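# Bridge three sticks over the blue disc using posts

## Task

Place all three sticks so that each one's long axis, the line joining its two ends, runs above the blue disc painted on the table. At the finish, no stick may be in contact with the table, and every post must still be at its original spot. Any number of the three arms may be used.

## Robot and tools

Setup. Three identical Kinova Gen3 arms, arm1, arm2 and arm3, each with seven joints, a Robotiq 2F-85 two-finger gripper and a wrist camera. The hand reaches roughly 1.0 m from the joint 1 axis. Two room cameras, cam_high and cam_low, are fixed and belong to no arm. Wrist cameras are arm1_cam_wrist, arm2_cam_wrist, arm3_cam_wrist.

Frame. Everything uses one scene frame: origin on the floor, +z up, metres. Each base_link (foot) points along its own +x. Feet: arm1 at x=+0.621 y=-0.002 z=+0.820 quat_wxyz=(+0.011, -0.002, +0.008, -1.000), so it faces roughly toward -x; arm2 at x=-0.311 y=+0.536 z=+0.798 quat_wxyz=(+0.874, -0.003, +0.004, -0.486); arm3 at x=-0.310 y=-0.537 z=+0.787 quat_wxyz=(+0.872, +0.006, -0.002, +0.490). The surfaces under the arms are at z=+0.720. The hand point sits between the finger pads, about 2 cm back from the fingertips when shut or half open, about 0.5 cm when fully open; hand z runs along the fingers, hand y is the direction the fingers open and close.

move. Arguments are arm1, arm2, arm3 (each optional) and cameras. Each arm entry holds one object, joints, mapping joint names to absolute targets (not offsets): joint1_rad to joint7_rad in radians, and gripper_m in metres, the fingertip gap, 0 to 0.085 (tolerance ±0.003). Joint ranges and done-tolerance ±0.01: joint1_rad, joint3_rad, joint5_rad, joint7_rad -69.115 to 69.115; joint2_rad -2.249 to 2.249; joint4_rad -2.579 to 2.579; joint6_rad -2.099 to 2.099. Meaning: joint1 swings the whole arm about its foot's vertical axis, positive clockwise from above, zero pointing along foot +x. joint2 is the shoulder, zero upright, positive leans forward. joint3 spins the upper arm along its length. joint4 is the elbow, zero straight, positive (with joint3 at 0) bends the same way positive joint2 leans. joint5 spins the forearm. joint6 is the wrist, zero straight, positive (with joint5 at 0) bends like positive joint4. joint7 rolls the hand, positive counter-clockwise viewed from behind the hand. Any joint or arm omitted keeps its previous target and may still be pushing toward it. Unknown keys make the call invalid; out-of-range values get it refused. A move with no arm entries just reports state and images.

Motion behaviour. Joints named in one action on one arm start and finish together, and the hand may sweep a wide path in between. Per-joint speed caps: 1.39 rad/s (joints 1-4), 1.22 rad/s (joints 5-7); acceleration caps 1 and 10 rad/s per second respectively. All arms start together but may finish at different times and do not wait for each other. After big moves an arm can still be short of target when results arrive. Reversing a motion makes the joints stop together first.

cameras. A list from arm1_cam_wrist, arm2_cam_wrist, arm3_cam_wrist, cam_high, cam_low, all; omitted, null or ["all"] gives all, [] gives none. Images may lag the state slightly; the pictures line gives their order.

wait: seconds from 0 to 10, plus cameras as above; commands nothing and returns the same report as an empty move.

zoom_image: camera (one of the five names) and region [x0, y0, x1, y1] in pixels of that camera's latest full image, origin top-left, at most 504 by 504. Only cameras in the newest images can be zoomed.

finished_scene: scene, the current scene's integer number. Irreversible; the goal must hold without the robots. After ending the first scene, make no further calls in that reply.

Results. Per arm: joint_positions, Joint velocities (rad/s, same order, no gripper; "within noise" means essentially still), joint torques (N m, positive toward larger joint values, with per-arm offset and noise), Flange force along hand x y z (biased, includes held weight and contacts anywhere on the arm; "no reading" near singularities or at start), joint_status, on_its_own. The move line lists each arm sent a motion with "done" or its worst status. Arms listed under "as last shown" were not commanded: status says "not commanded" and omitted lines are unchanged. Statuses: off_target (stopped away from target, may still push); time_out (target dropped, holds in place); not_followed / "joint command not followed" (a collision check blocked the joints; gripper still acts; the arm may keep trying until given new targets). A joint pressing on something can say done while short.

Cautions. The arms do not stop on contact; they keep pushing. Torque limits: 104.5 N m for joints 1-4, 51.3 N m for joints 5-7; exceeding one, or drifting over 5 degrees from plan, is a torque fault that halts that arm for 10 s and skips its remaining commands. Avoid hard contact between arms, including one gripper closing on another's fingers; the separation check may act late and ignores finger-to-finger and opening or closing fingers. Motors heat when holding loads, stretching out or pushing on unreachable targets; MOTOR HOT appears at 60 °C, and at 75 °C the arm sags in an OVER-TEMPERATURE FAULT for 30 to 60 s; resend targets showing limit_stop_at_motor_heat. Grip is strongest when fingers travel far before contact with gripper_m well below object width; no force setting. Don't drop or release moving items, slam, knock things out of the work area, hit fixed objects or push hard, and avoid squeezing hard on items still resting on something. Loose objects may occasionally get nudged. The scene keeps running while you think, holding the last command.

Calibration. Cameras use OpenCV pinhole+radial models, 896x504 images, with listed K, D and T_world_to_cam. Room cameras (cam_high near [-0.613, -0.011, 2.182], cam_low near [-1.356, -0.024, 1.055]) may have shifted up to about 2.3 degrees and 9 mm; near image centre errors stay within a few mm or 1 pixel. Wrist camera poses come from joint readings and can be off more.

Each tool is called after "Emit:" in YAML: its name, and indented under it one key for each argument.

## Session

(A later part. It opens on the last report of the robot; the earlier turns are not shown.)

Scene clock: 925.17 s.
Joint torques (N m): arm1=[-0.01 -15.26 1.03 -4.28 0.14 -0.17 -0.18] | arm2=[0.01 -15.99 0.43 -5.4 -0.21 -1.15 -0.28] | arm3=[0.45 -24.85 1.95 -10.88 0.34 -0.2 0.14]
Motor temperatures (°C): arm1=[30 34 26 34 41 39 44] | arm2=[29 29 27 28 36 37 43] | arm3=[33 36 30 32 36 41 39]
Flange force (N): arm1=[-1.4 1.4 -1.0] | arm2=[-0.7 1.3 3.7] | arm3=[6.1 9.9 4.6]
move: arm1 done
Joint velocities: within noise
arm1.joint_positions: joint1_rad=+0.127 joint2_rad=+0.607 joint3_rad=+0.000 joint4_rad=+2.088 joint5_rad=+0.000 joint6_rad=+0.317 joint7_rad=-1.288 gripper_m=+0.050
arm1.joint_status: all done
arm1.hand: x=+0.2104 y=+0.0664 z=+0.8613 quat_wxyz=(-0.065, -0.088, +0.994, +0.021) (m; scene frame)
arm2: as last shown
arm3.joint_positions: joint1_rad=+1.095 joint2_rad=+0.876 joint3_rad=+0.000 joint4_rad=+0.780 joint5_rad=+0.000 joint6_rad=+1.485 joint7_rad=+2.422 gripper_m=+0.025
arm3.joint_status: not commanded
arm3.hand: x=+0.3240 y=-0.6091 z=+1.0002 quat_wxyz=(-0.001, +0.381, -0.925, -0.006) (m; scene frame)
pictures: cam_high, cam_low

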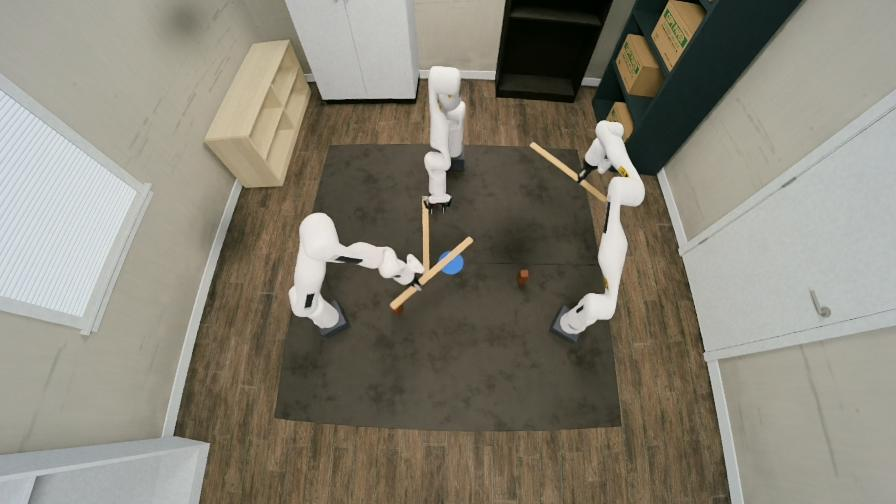

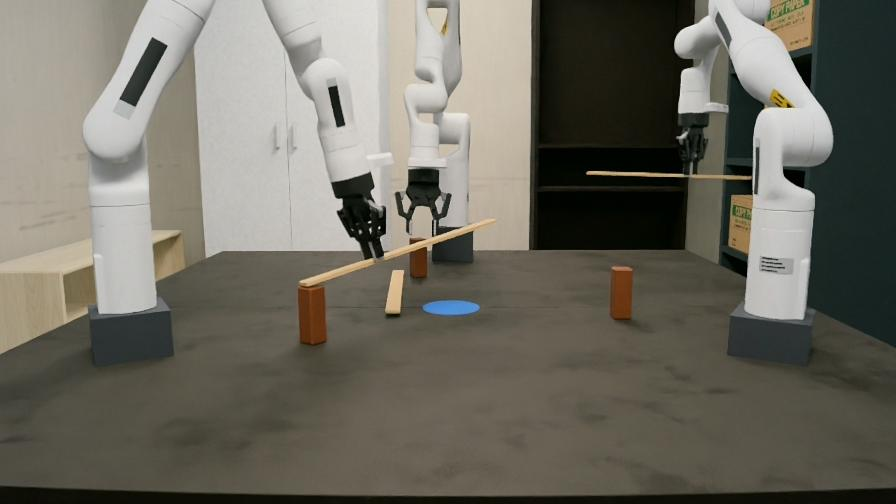

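Emit:
move:
  arm1: {"joints":{"joint1_rad":0.2995,"joint2_rad":0.5373,"joint4_rad":1.8889,"joint6_rad":0.7154,"joint7_rad":1.9286,"gripper_m":0.085}}
  arm2: {"joints":{"joint2_rad":0.2531,"joint4_rad":1.9355,"joint6_rad":0.769}}

Scene clock: 986.20 s.
Joint torques (N m): arm1=[-0.04 -15.56 1 -5.8 0.16 0.33 -0.16] | arm2=[-0.14 -14.76 0.29 -8.65 -0.19 -0.91 -0.24] | arm3=[0.4 -24.83 1.88 -10.88 0.34 -0.13 0.14]
Motor temperatures (°C): arm1=[30 34 26 34 41 38 44] | arm2=[29 29 27 28 36 37 43] | arm3=[32 36 30 32 36 41 39]
Flange force (N): arm1=[1.5 -0.6 -0.5] | arm2=[0.6 1.5 3.2] | arm3=[6.3 10.0 4.8]
move: arm1 done; arm2 done
Joint velocities: within noise
arm1.joint_positions: joint1_rad=+0.299 joint2_rad=+0.537 joint3_rad=+0.000 joint4_rad=+1.889 joint5_rad=+0.000 joint6_rad=+0.715 joint7_rad=+1.929 gripper_m=+0.085
arm1.joint_status: all done
arm1.hand: x=+0.2234 y=+0.1363 z=+0.9219 quat_wxyz=(+0.008, -0.999, -0.040, +0.002) (m; scene frame)
arm2.joint_positions: joint1_rad=+0.135 joint2_rad=+0.253 joint3_rad=+0.000 joint4_rad=+1.936 joint5_rad=+0.000 joint6_rad=+0.769 joint7_rad=-1.262 gripper_m=+0.024
arm2.joint_status: all done
arm2.hand: x=-0.1607 y=+0.1442 z=+1.0002 quat_wxyz=(-0.064, -0.909, +0.407, -0.064) (m; scene frame)
arm3: as last shown
pictures: arm1_cam_wrist, arm2_cam_wrist, arm3_cam_wrist, cam_high, cam_low
camera_calibration:
arm1_cam_wrist: T_world_to_cam=[[0.0953795, -0.995054, -0.0277621, 0.143022], [-0.995379, -0.0950249, -0.013826, 0.305529], [0.0111195, 0.0289525, -0.999519, 1.06306], [0, 0, 0, 1]] pos_world=[0.278655, 0.140569, 1.07074]
arm2_cam_wrist: T_world_to_cam=[[-0.743452, -0.667778, 0.0367754, -0.0559016], [-0.664498, 0.731343, -0.153556, 0.0000340188], [0.0756456, -0.138598, -0.987455, 1.16686], [0, 0, 0, 1]] pos_world=[-0.129805, 0.12437, 1.15428]
arm3_cam_wrist: T_world_to_cam=[[-0.705197, 0.709, -0.00390789, 0.669782], [0.709004, 0.705204, 0.000504557, 0.256039], [0.00311359, -0.00241489, -0.999992, 1.14814], [0, 0, 0, 1]] pos_world=[0.287221, -0.652663, 1.15062]

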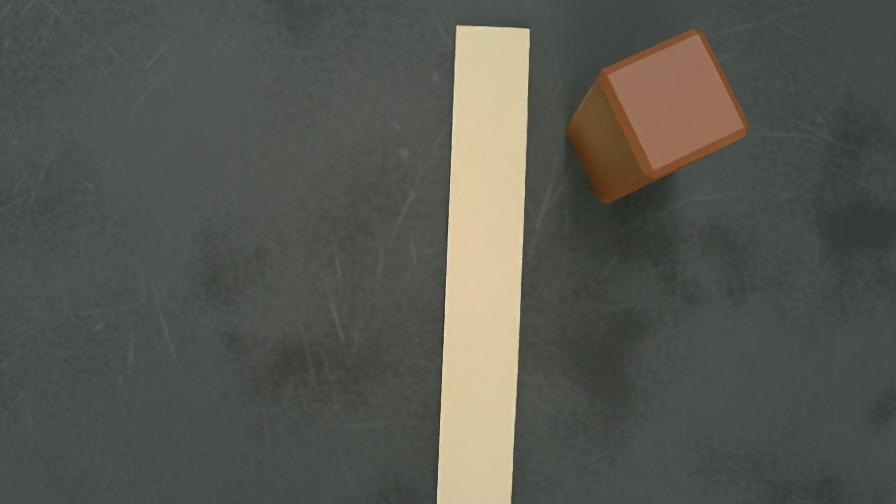

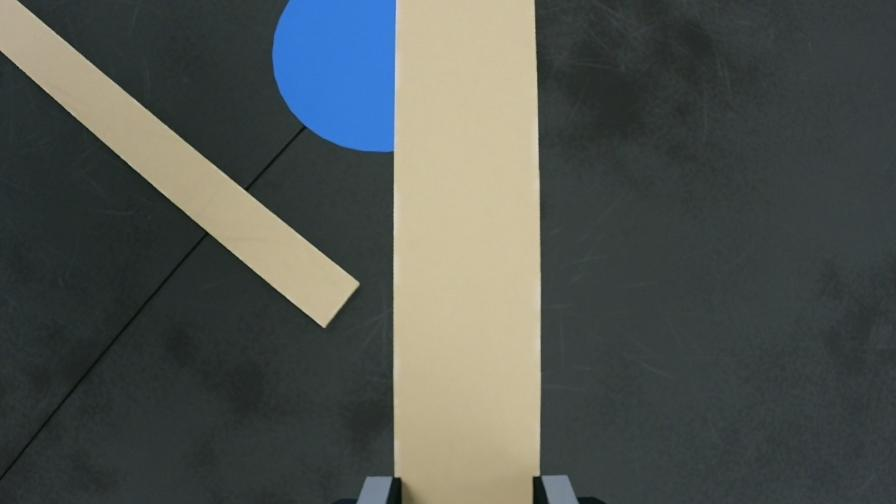

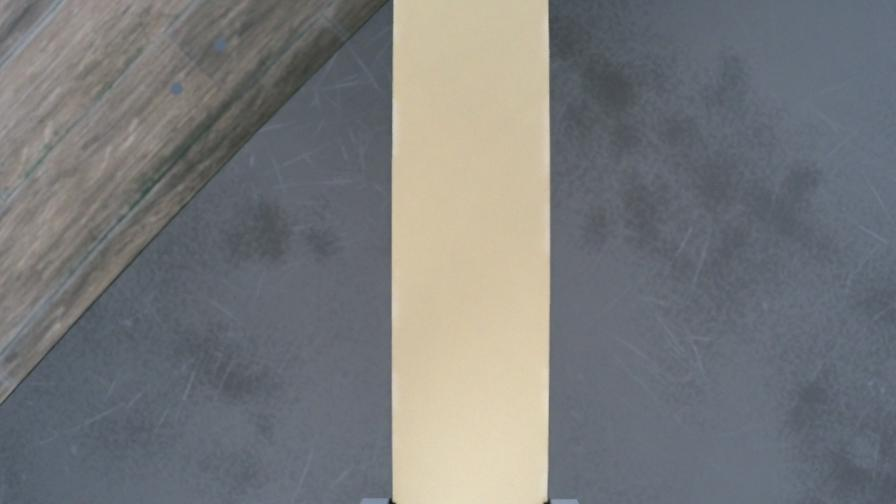

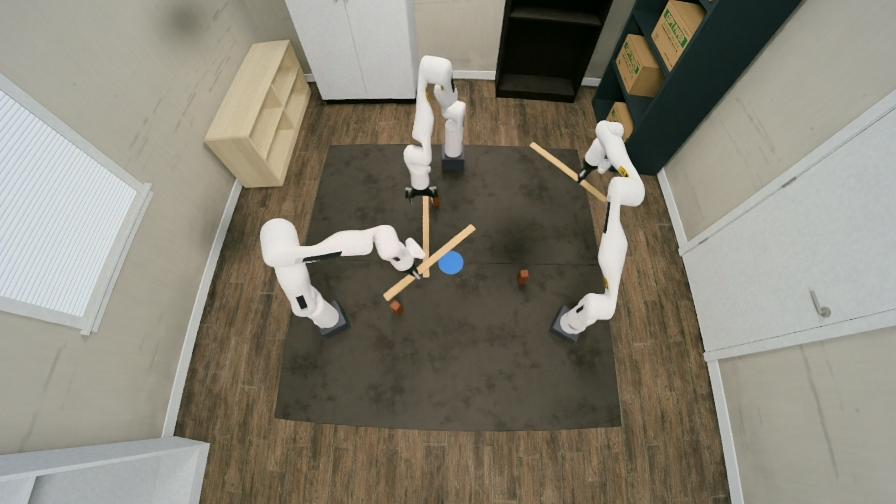

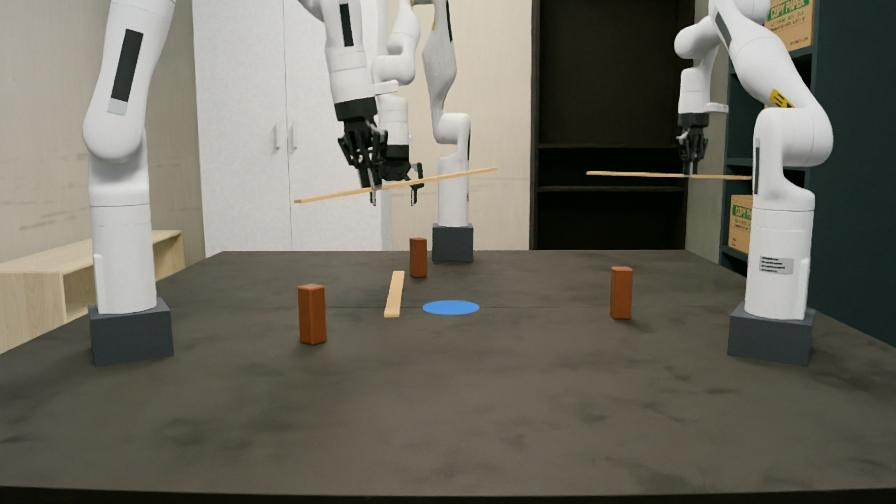

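Emit:
move:
  arm1: {"joints":{"joint1_rad":0.29,"joint2_rad":0.9296,"joint4_rad":1.9462,"joint6_rad":0.2658,"joint7_rad":1.889}}
  cameras: ["arm1_cam_wrist"]

Emit:
move:
  arm1: {"joints":{"gripper_m":0.0}}
  cameras: ["arm1_cam_wrist"]

Scene clock: 1027.30 s.
Joint torques (N m): arm1=[0.03 -17.81 1.2 -2.36 0.12 0.31 -0.17] | arm2=[-0.14 -14.78 0.28 -8.66 -0.17 -0.85 -0.3] | arm3=[0.46 -24.83 1.87 -10.87 0.37 -0.2 0.14]
Motor temperatures (°C): arm1=[30 34 26 34 41 38 44] | arm2=[29 29 27 29 36 37 43] | arm3=[32 36 30 32 36 41 39]
Flange force (N): arm1=[1.4 -0.6 -1.4] | arm2=[0.5 1.7 3.5] | arm3=[6.1 9.9 4.6]
move: arm1 done
Joint velocities: within noise
arm1.joint_positions: joint1_rad=+0.290 joint2_rad=+0.930 joint3_rad=+0.000 joint4_rad=+1.946 joint5_rad=+0.000 joint6_rad=+0.266 joint7_rad=+1.889 gripper_m=+0.085
arm1.joint_status: all done
arm1.hand: x=+0.2229 y=+0.1350 z=+0.7460 quat_wxyz=(+0.008, -1.000, -0.025, +0.002) (m; scene frame)
arm2, arm3: as last shown
pictures: arm1_cam_wrist
camera_calibration:
arm1_cam_wrist: T_world_to_cam=[[0.0653627, -0.99748, -0.0276046, 0.143673], [-0.997796, -0.0650158, -0.0132846, 0.298563], [0.0114564, 0.0284121, -0.999531, 0.887327], [0, 0, 0, 1]] pos_world=[0.278349, 0.137511, 0.894843]

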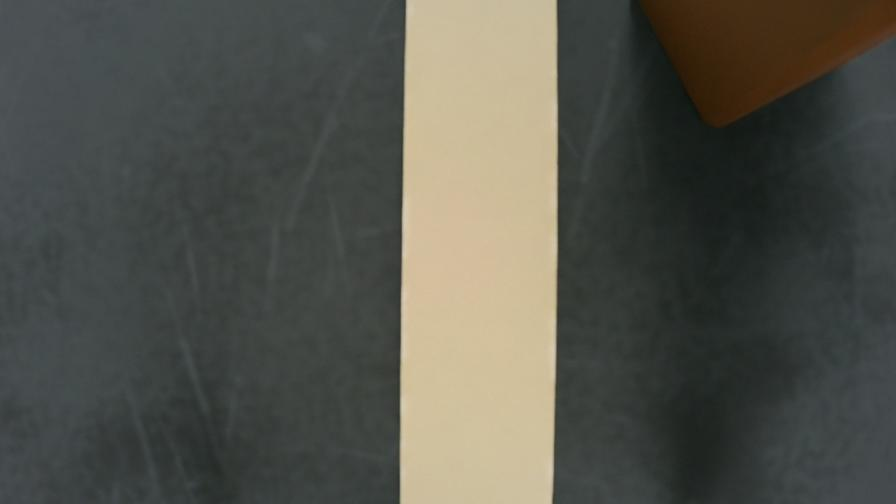

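Scene clock: 1028.47 s.
Joint torques (N m): arm1=[2.86 -5.95 4.84 -0.69 0.75 -0.11 -0.17] | arm2=[-0.09 -14.79 0.29 -8.66 -0.18 -0.89 -0.28] | arm3=[0.45 -24.78 1.91 -10.83 0.37 -0.12 0.13]
Motor temperatures (°C): arm1=[30 34 26 34 41 38 44] | arm2=[29 29 27 29 36 37 43] | arm3=[32 36 30 32 36 41 39]
Flange force (N): arm1=[0.3 6.2 -30.8] | arm2=[0.6 1.5 3.4] | arm3=[6.2 10.0 4.7]
move: arm1 done
Joint velocities: within noise
arm1.joint_positions: joint1_rad=+0.290 joint2_rad=+0.930 joint3_rad=+0.000 joint4_rad=+1.946 joint5_rad=+0.000 joint6_rad=+0.266 joint7_rad=+1.889 gripper_m=+0.000
arm1.joint_status: all done
arm1.hand: x=+0.2229 y=+0.1349 z=+0.7460 quat_wxyz=(+0.008, -1.000, -0.025, +0.002) (m; scene frame)
arm2, arm3: as last shown
pictures: arm1_cam_wrist
camera_calibration:
arm1_cam_wrist: T_world_to_cam=[[0.0653627, -0.99748, -0.0276046, 0.143673], [-0.997796, -0.0650158, -0.0132846, 0.298563], [0.0114564, 0.0284121, -0.999531, 0.887327], [0, 0, 0, 1]] pos_world=[0.278349, 0.137511, 0.894843]

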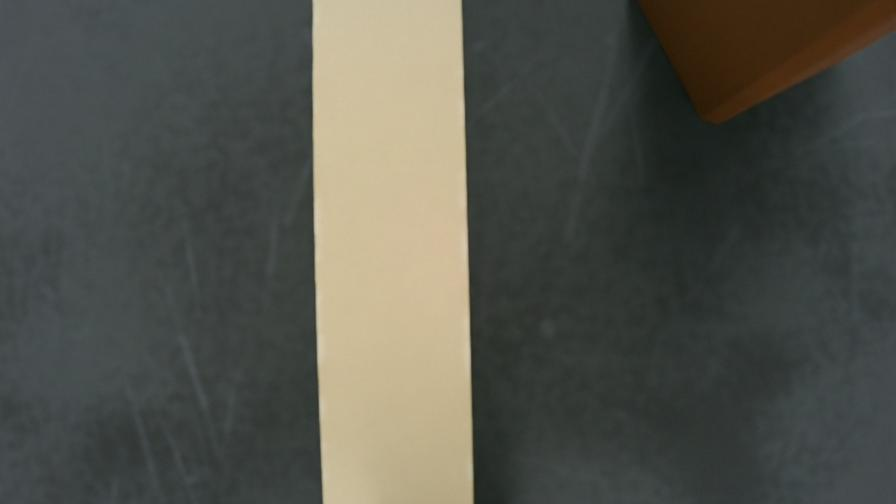

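Emit:
move:
  arm1: {"joints":{"joint2_rad":0.85,"joint4_rad":1.9404,"joint6_rad":0.3512,"gripper_m":0.055}}
  cameras: ["arm1_cam_wrist"]

Emit:
move:
  arm1: {"joints":{"joint1_rad":0.3155,"joint2_rad":0.827,"joint4_rad":1.9404,"joint6_rad":0.3742,"joint7_rad":1.9345}}
  cameras: ["arm1_cam_wrist"]

Scene clock: 1053.03 s.
Joint torques (N m): arm1=[0 -17.51 1.18 -3.07 0.13 0.34 -0.18] | arm2=[-0.11 -14.74 0.27 -8.68 -0.21 -0.9 -0.26] | arm3=[0.41 -24.85 1.89 -10.83 0.36 -0.18 0.11]
Motor temperatures (°C): arm1=[30 34 27 34 41 38 44] | arm2=[29 29 27 29 36 37 43] | arm3=[32 36 30 32 36 41 39]
Flange force (N): arm1=[1.6 -0.7 -1.3] | arm2=[0.5 1.4 3.3] | arm3=[6.0 9.6 4.5]
move: arm1 done
Joint velocities: within noise
arm1.joint_positions: joint1_rad=+0.290 joint2_rad=+0.850 joint3_rad=+0.000 joint4_rad=+1.940 joint5_rad=+0.000 joint6_rad=+0.351 joint7_rad=+1.889 gripper_m=+0.055
arm1.joint_status: all done
arm1.hand: x=+0.2188 y=+0.1356 z=+0.7802 quat_wxyz=(+0.008, -1.000, -0.025, +0.002) (m; scene frame)
arm2, arm3: as last shown
pictures: arm1_cam_wrist
camera_calibration:
arm1_cam_wrist: T_world_to_cam=[[0.0653627, -0.99748, -0.0276046, 0.145583], [-0.997796, -0.0650158, -0.0132846, 0.294972], [0.0114564, 0.0284121, -0.999531, 0.921538], [0, 0, 0, 1]] pos_world=[0.274249, 0.138211, 0.929043]

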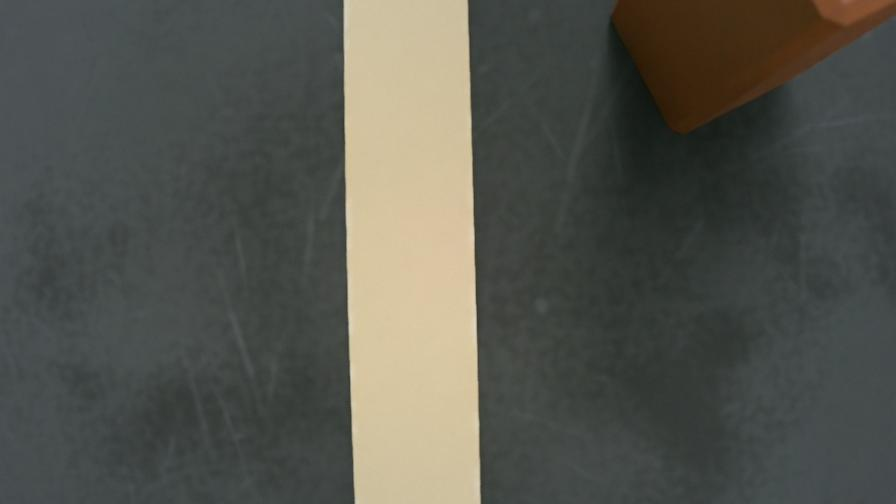

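Scene clock: 1053.67 s.
Joint torques (N m): arm1=[0.02 -17.4 1.16 -3.27 0.14 0.32 -0.18] | arm2=[-0.11 -14.79 0.28 -8.66 -0.21 -0.93 -0.28] | arm3=[0.48 -24.85 1.89 -10.9 0.35 -0.14 0.13]
Motor temperatures (°C): arm1=[30 34 27 34 41 38 44] | arm2=[29 29 27 29 36 37 43] | arm3=[32 36 30 32 36 41 39]
Flange force (N): arm1=[1.6 -0.6 -1.2] | arm2=[0.7 1.6 3.2] | arm3=[6.3 10.1 4.8]
move: arm1 done
Joint velocities: within noise
arm1.joint_positions: joint1_rad=+0.315 joint2_rad=+0.827 joint3_rad=+0.000 joint4_rad=+1.940 joint5_rad=+0.000 joint6_rad=+0.374 joint7_rad=+1.934 gripper_m=+0.055
arm1.joint_status: all done
arm1.hand: x=+0.2222 y=+0.1457 z=+0.7901 quat_wxyz=(+0.008, -0.999, -0.035, +0.002) (m; scene frame)
arm2, arm3: as last shown
pictures: arm1_cam_wrist
camera_calibration:
arm1_cam_wrist: T_world_to_cam=[[0.0852779, -0.995972, -0.0277173, 0.151146], [-0.996295, -0.0849279, -0.013573, 0.301891], [0.0111644, 0.0287721, -0.999524, 0.931199], [0, 0, 0, 1]] pos_world=[0.277486, 0.149383, 0.939043]

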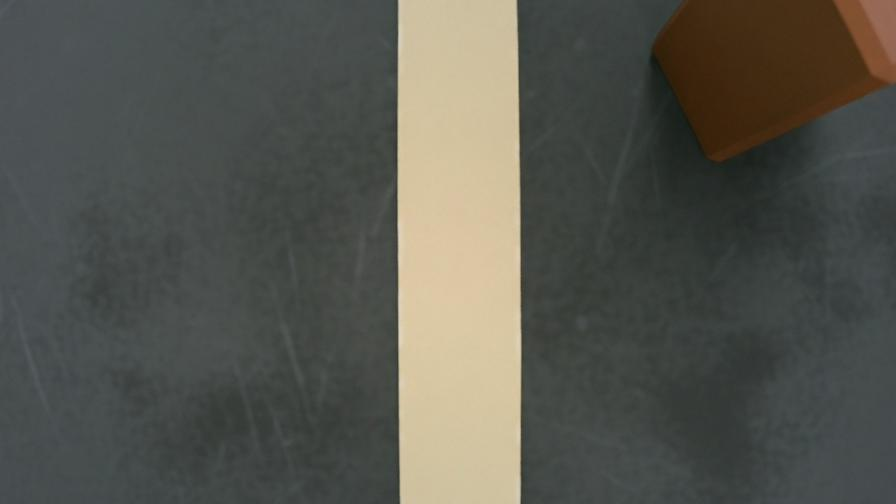

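Emit:
move:
  arm1: {"joints":{"joint2_rad":0.9414,"joint4_rad":1.9286,"joint6_rad":0.2716}}
  cameras: ["arm1_cam_wrist"]

Emit:
move:
  arm1: {"joints":{"gripper_m":0.0}}
  cameras: ["arm1_cam_wrist","cam_low"]

Scene clock: 1061.40 s.
Joint torques (N m): arm1=[-0.01 -17.98 1.21 -2.4 0.14 0.32 -0.18] | arm2=[-0.08 -14.74 0.31 -8.68 -0.15 -0.9 -0.28] | arm3=[0.34 -24.77 1.93 -10.84 0.35 -0.2 0.11]
Motor temperatures (°C): arm1=[30 34 27 34 41 38 44] | arm2=[29 29 27 29 36 37 43] | arm3=[32 36 30 32 36 41 39]
Flange force (N): arm1=[1.5 -0.6 -1.4] | arm2=[0.5 1.5 3.2] | arm3=[6.3 9.7 4.5]
move: arm1 done
Joint velocities: within noise
arm1.joint_positions: joint1_rad=+0.316 joint2_rad=+0.941 joint3_rad=+0.000 joint4_rad=+1.929 joint5_rad=+0.000 joint6_rad=+0.272 joint7_rad=+1.934 gripper_m=+0.055
arm1.joint_status: all done
arm1.hand: x=+0.2220 y=+0.1465 z=+0.7427 quat_wxyz=(+0.008, -0.999, -0.035, +0.002) (m; scene frame)
arm2, arm3: as last shown
pictures: arm1_cam_wrist
camera_calibration:
arm1_cam_wrist: T_world_to_cam=[[0.0852779, -0.995972, -0.0277173, 0.150635], [-0.996295, -0.0849279, -0.013573, 0.301214], [0.0111644, 0.0287721, -0.999524, 0.8837], [0, 0, 0, 1]] pos_world=[0.277386, 0.150183, 0.891543]

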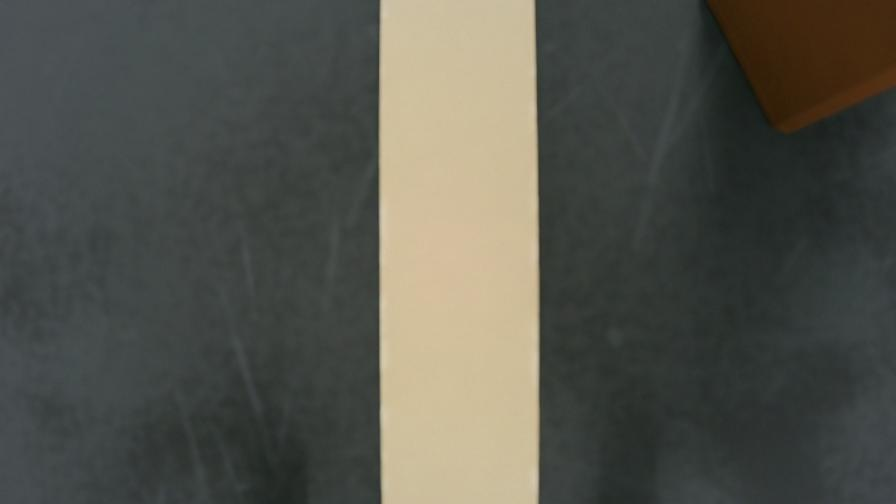

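Scene clock: 1062.30 s.
Joint torques (N m): arm1=[0.05 -11.56 1 -1.98 0.02 -0.23 -0.3] | arm2=[-0.1 -14.77 0.27 -8.66 -0.19 -0.87 -0.26] | arm3=[0.42 -24.79 1.9 -10.85 0.38 -0.17 0.16]
Motor temperatures (°C): arm1=[30 34 27 34 41 38 44] | arm2=[29 29 27 29 36 37 43] | arm3=[32 36 30 32 36 41 39]
Flange force (N): arm1=[2.8 -0.2 -18.0] | arm2=[0.6 1.5 3.4] | arm3=[6.2 9.9 4.6]
move: arm1 off_target
Joint velocities: within noise
arm1.joint_positions: joint1_rad=+0.316 joint2_rad=+0.941 joint3_rad=+0.000 joint4_rad=+1.929 joint5_rad=+0.000 joint6_rad=+0.272 joint7_rad=+1.934 gripper_m=+0.025
arm1.joint_status: gripper_m off_target (ended at +0.025, target +0.000)
arm1.hand: x=+0.2220 y=+0.1465 z=+0.7427 quat_wxyz=(+0.008, -0.999, -0.035, +0.002) (m; scene frame)
arm2, arm3: as last shown
pictures: arm1_cam_wrist, cam_low
camera_calibration:
arm1_cam_wrist: T_world_to_cam=[[0.0852746, -0.995972, -0.0277173, 0.150644], [-0.996295, -0.0849246, -0.0135729, 0.301114], [0.0111644, 0.0287721, -0.999524, 0.883701], [0, 0, 0, 1]] pos_world=[0.277287, 0.150183, 0.891543]

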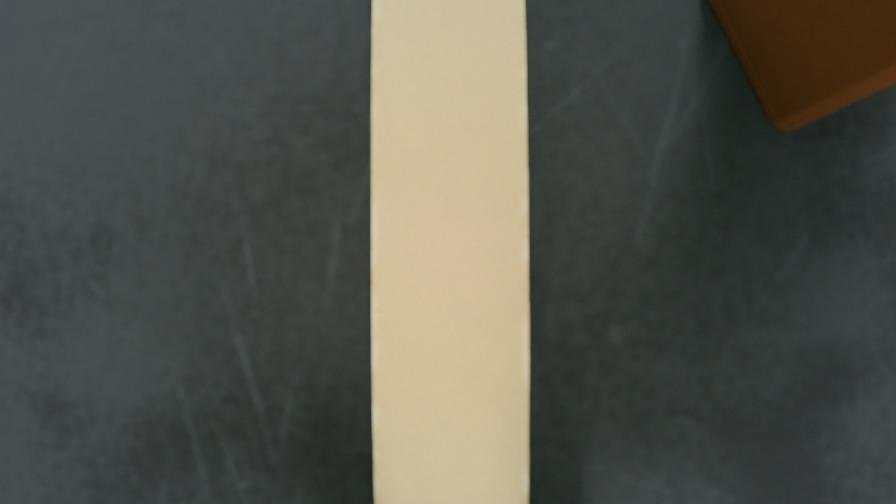

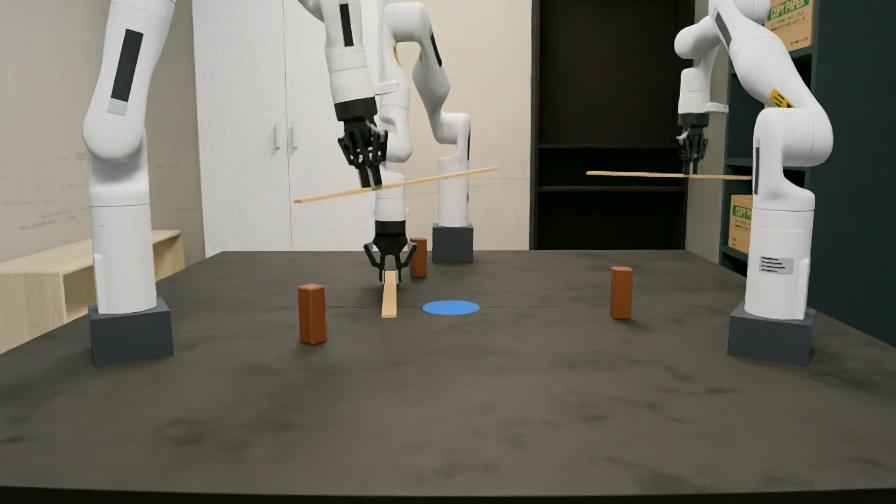

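Emit:
move:
  arm1: {"joints":{"joint2_rad":0.5845,"joint4_rad":1.8985,"joint6_rad":0.6586}}
  arm2: {"joints":{"joint2_rad":0.4733,"joint4_rad":2.2041,"joint6_rad":0.1842}}
  cameras: ["cam_low","cam_high"]

Emit:
zoom_image:
  camera: "cam_low"
  region: [270, 190, 520, 350]

Scene clock: 1101.17 s.
Joint torques (N m): arm1=[0.01 -16.18 1.07 -5.6 0.14 0.27 -0.17] | arm2=[-0.12 -15.88 0.36 -5.51 -0.18 -1.2 -0.25] | arm3=[0.39 -24.78 1.88 -10.85 0.35 -0.14 0.1]
Motor temperatures (°C): arm1=[30 34 27 34 41 38 44] | arm2=[29 29 27 29 36 37 43] | arm3=[32 36 30 32 36 41 39]
Flange force (N): arm1=[1.6 -0.5 -0.2] | arm2=[-0.9 1.7 4.2] | arm3=[6.4 10.0 4.7]
move: arm1 done; arm2 done
Joint velocities: within noise
arm1.joint_positions: joint1_rad=+0.316 joint2_rad=+0.584 joint3_rad=+0.000 joint4_rad=+1.899 joint5_rad=+0.000 joint6_rad=+0.659 joint7_rad=+1.934 gripper_m=+0.025
arm1.joint_status: all done
arm1.hand: x=+0.2227 y=+0.1439 z=+0.9001 quat_wxyz=(+0.008, -0.999, -0.035, +0.002) (m; scene frame)
arm2.joint_positions: joint1_rad=+0.135 joint2_rad=+0.473 joint3_rad=+0.000 joint4_rad=+2.204 joint5_rad=+0.000 joint6_rad=+0.184 joint7_rad=-1.262 gripper_m=+0.024
arm2.joint_status: all done
arm2.hand: x=-0.1620 y=+0.1442 z=+0.8752 quat_wxyz=(-0.095, -0.904, +0.404, -0.099) (m; scene frame)
arm3.joint_positions: joint1_rad=+1.095 joint2_rad=+0.876 joint3_rad=+0.000 joint4_rad=+0.780 joint5_rad=+0.000 joint6_rad=+1.485 joint7_rad=+2.422 gripper_m=+0.025
arm3.joint_status: not commanded
arm3.hand: x=+0.3240 y=-0.6091 z=+1.0002 quat_wxyz=(-0.001, +0.381, -0.925, -0.006) (m; scene frame)
pictures: cam_high, cam_low

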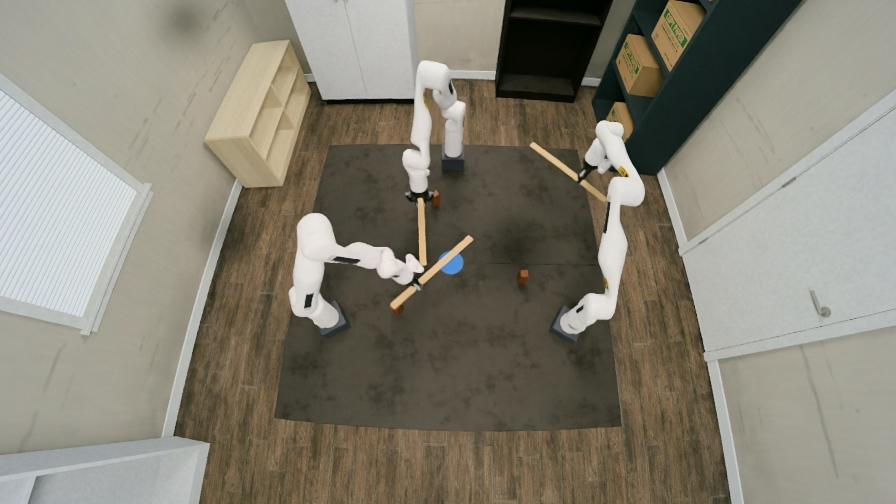

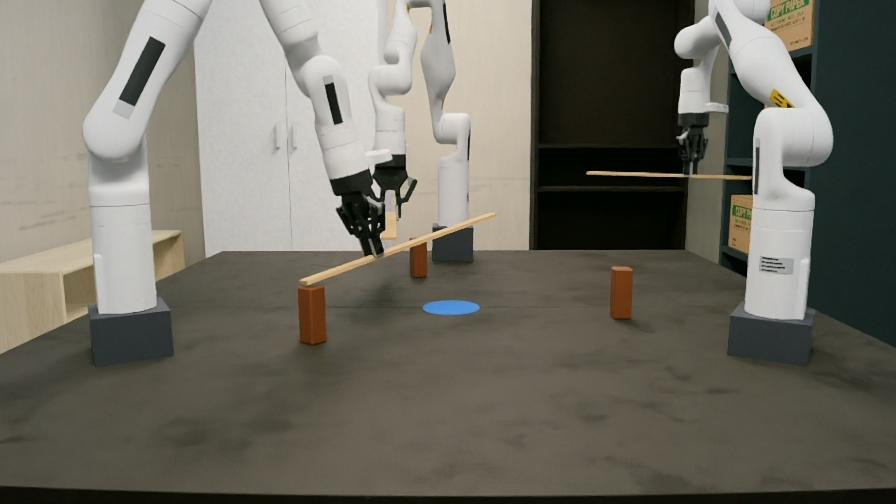

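Scaled by 2.016 from the camera's 896x504 image, which has a finer 1280x720 frame.

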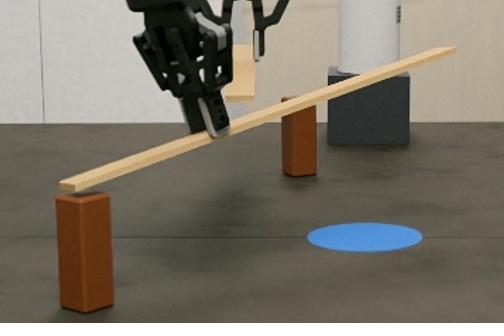

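Emit:
move:
  arm1: {"joints":{"joint1_rad":0.1192,"joint2_rad":0.435,"joint4_rad":2.0684,"joint6_rad":0.4682,"joint7_rad":1.8426}}
  arm2: {"joints":{"joint2_rad":0.4812,"joint4_rad":2.2065,"joint6_rad":0.1739}}

Emit:
zoom_image:
  camera: "cam_low"
  region: [270, 150, 520, 350]

Emit:
zoom_image:
  camera: "cam_high"
  region: [370, 170, 490, 330]

Scene clock: 1113.73 s.
Joint torques (N m): arm1=[0 -14.01 1.03 -5.88 0.13 -0.21 -0.2] | arm2=[-0.1 -15.93 0.34 -5.44 -0.16 -1.18 -0.24] | arm3=[0.44 -24.87 1.93 -10.86 0.37 -0.14 0.15]
Motor temperatures (°C): arm1=[30 34 27 34 41 38 44] | arm2=[29 29 27 29 36 37 43] | arm3=[32 36 30 32 36 41 39]
Flange force (N): arm1=[1.5 -1.5 -0.1] | arm2=[-0.9 1.5 4.2] | arm3=[6.1 9.8 4.7]
move: arm1 done; arm2 done
Joint velocities: within noise
arm1.joint_positions: joint1_rad=+0.119 joint2_rad=+0.435 joint3_rad=+0.000 joint4_rad=+2.068 joint5_rad=+0.000 joint6_rad=+0.468 joint7_rad=+1.843 gripper_m=+0.025
arm1.joint_status: all done
arm1.hand: x=+0.2091 y=+0.0620 z=+0.9301 quat_wxyz=(+0.024, -0.992, -0.087, +0.085) (m; scene frame)
arm2.joint_positions: joint1_rad=+0.135 joint2_rad=+0.481 joint3_rad=+0.000 joint4_rad=+2.206 joint5_rad=+0.000 joint6_rad=+0.174 joint7_rad=-1.262 gripper_m=+0.024
arm2.joint_status: all done
arm2.hand: x=-0.1620 y=+0.1441 z=+0.8723 quat_wxyz=(-0.095, -0.904, +0.404, -0.099) (m; scene frame)
arm3: as last shown
pictures: arm1_cam_wrist, arm2_cam_wrist, arm3_cam_wrist, cam_high, cam_low
camera_calibration:
arm1_cam_wrist: T_world_to_cam=[[0.182494, -0.980276, -0.0758539, 0.0963133], [-0.970337, -0.192011, 0.146895, 0.13567], [-0.158563, 0.0467963, -0.986239, 1.09566], [0, 0, 0, 1]] pos_world=[0.287801, 0.0691907, 1.06796]
arm2_cam_wrist: T_world_to_cam=[[-0.744839, -0.66397, 0.0660198, -0.0785562], [-0.657417, 0.71335, -0.242764, 0.0611523], [0.114093, -0.224223, -0.967836, 1.04211], [0, 0, 0, 1]] pos_world=[-0.137206, 0.137882, 1.02862]
arm3_cam_wrist: T_world_to_cam=[[-0.705197, 0.709, -0.00390789, 0.669782], [0.709004, 0.705204, 0.000504557, 0.256039], [0.00311359, -0.00241489, -0.999992, 1.14814], [0, 0, 0, 1]] pos_world=[0.287221, -0.652663, 1.15062]

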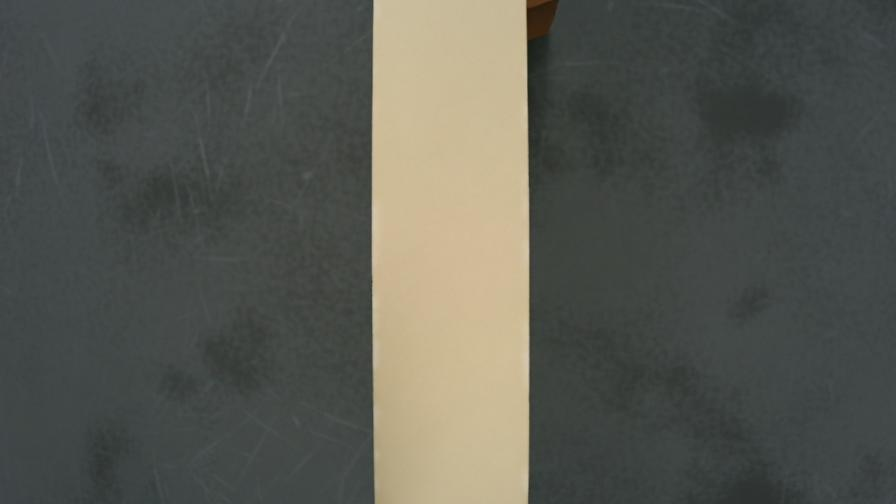

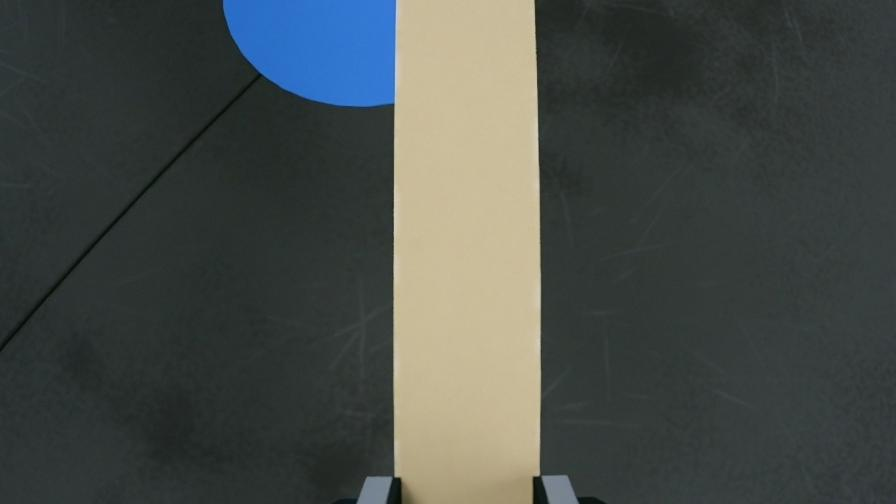

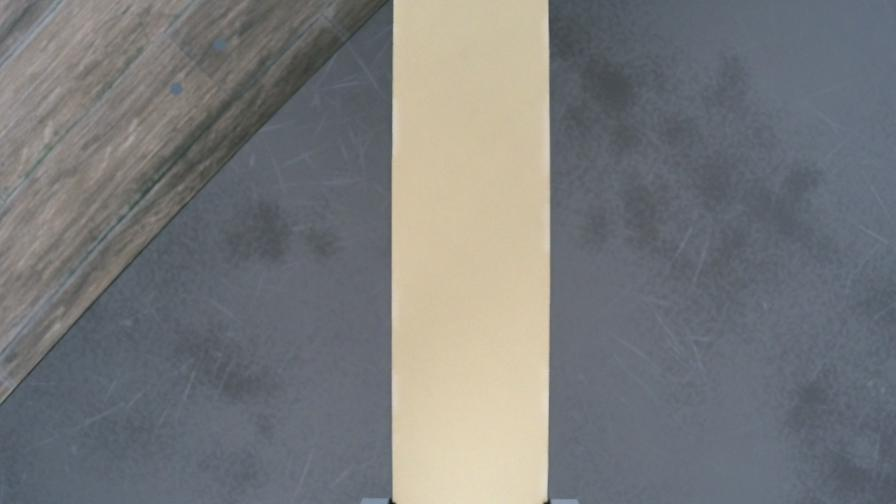

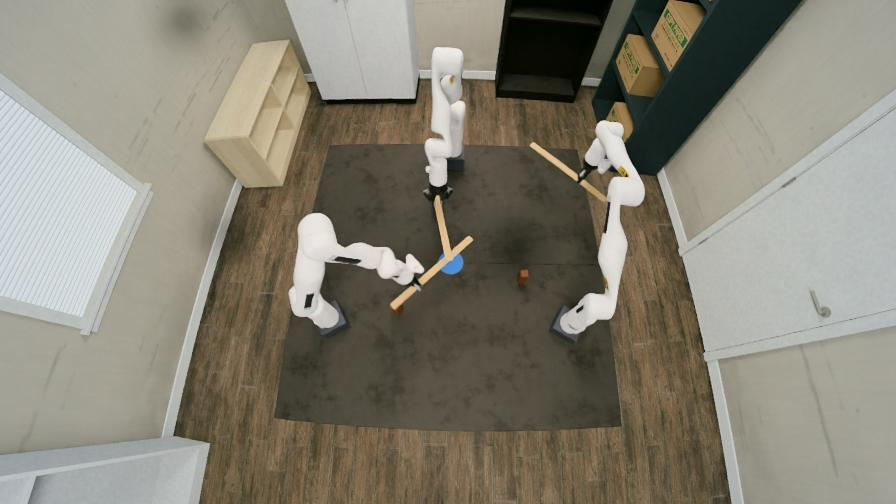

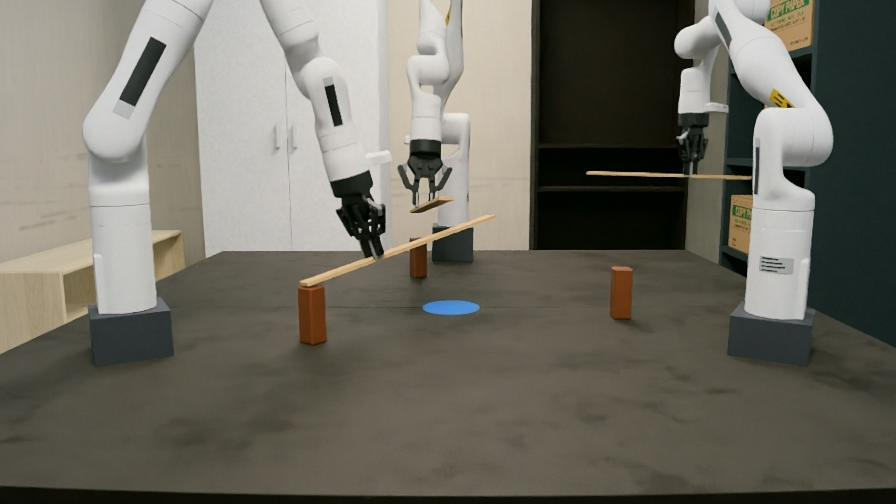

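Scaled by 2.016 from the camera's 896x504 image, which has a finer 1280x720 frame.

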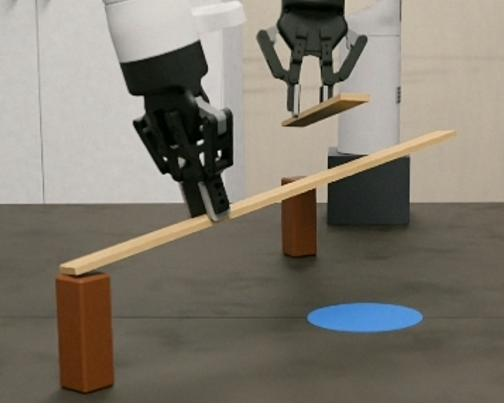

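Scaled by 3.150 from the camera's 896x504 image, which has a finer 1280x720 frame.

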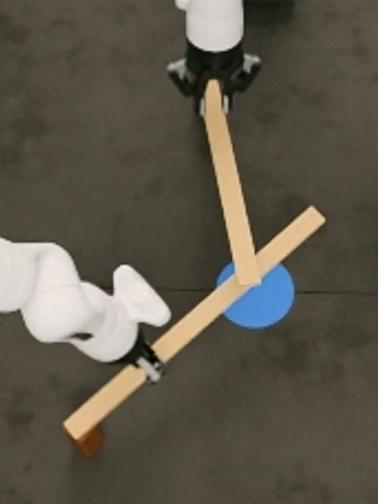

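Emit:
move:
  arm1: {"joints":{"joint1_rad":0.107,"joint2_rad":0.5514,"joint4_rad":2.1137,"joint6_rad":0.3065,"joint7_rad":1.8304}}
  cameras: ["arm1_cam_wrist","cam_low","cam_high"]

Emit:
zoom_image:
  camera: "cam_low"
  region: [380, 190, 500, 290]

Emit:
zoom_image:
  camera: "cam_high"
  region: [400, 170, 490, 280]

Scene clock: 1140.70 s.
Joint torques (N m): arm1=[-0.02 -14.81 1.03 -4.66 0.12 -0.25 -0.16] | arm2=[-0.1 -15.93 0.37 -5.46 -0.19 -1.18 -0.29] | arm3=[0.41 -24.85 1.89 -10.91 0.38 -0.11 0.13]
Motor temperatures (°C): arm1=[29 34 26 33 41 38 44] | arm2=[29 29 27 29 36 37 43] | arm3=[32 36 30 32 36 41 39]
Flange force (N): arm1=[1.4 -1.6 -0.5] | arm2=[-1.0 1.6 4.2] | arm3=[6.5 10.2 4.9]
move: arm1 done
Joint velocities: within noise
arm1.joint_positions: joint1_rad=+0.107 joint2_rad=+0.551 joint3_rad=+0.000 joint4_rad=+2.114 joint5_rad=+0.000 joint6_rad=+0.307 joint7_rad=+1.830 gripper_m=+0.025
arm1.joint_status: all done
arm1.hand: x=+0.2081 y=+0.0578 z=+0.8800 quat_wxyz=(+0.023, -0.992, -0.087, +0.085) (m; scene frame)
arm2, arm3: as last shown
pictures: arm1_cam_wrist, cam_high, cam_low
camera_calibration:
arm1_cam_wrist: T_world_to_cam=[[0.182687, -0.980393, -0.0738591, 0.0867968], [-0.97025, -0.191916, 0.14759, 0.140573], [-0.158871, 0.0446989, -0.986287, 1.04655], [0, 0, 0, 1]] pos_world=[0.2868, 0.0652937, 1.01786]

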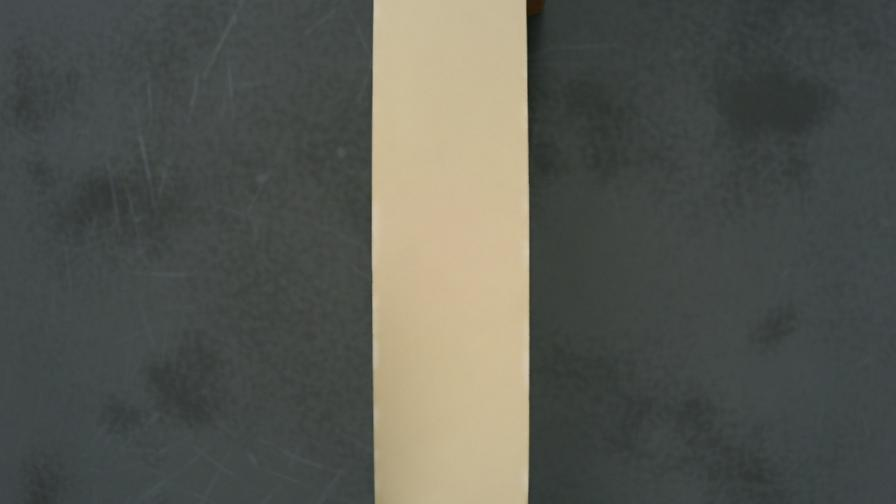

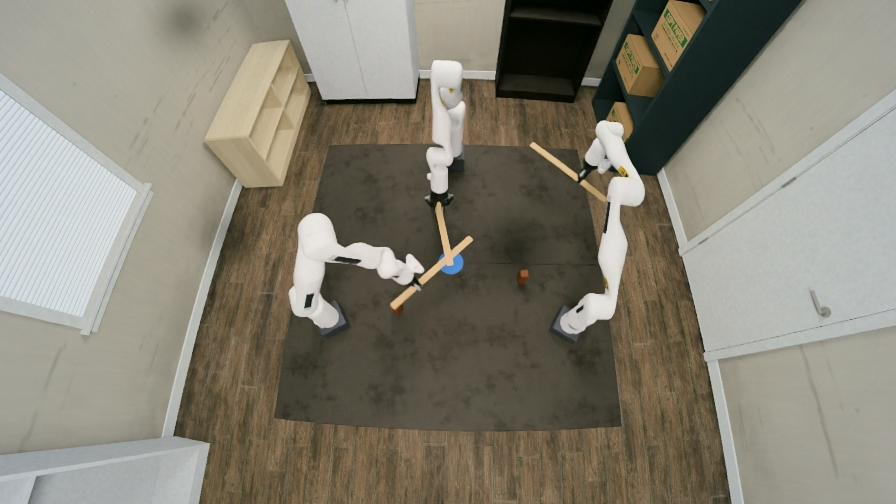

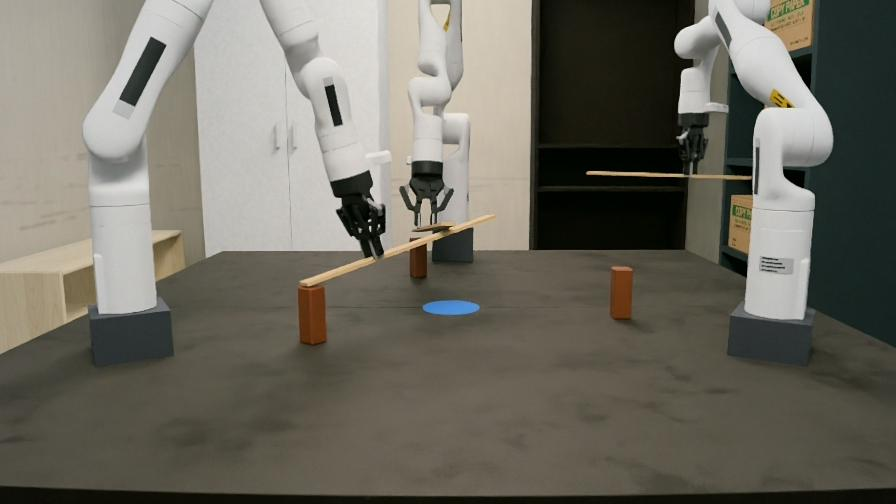

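Scaled by 4.200 from the camera's 896x504 image, which has a finer 1280x720 frame.

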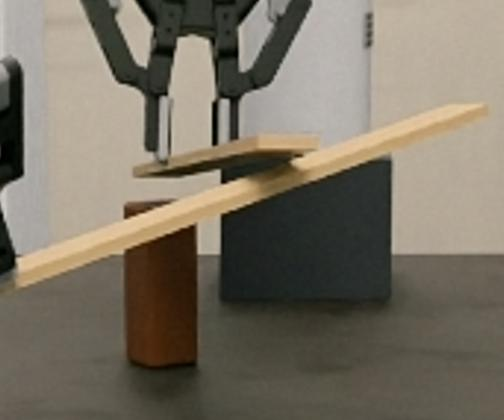

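Scaled by 4.582 from the camera's 896x504 image, which has a finer 1280x720 frame.

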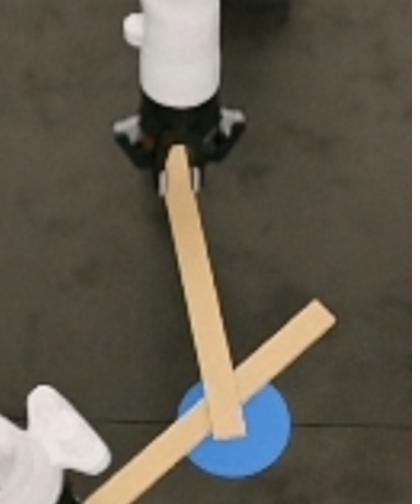

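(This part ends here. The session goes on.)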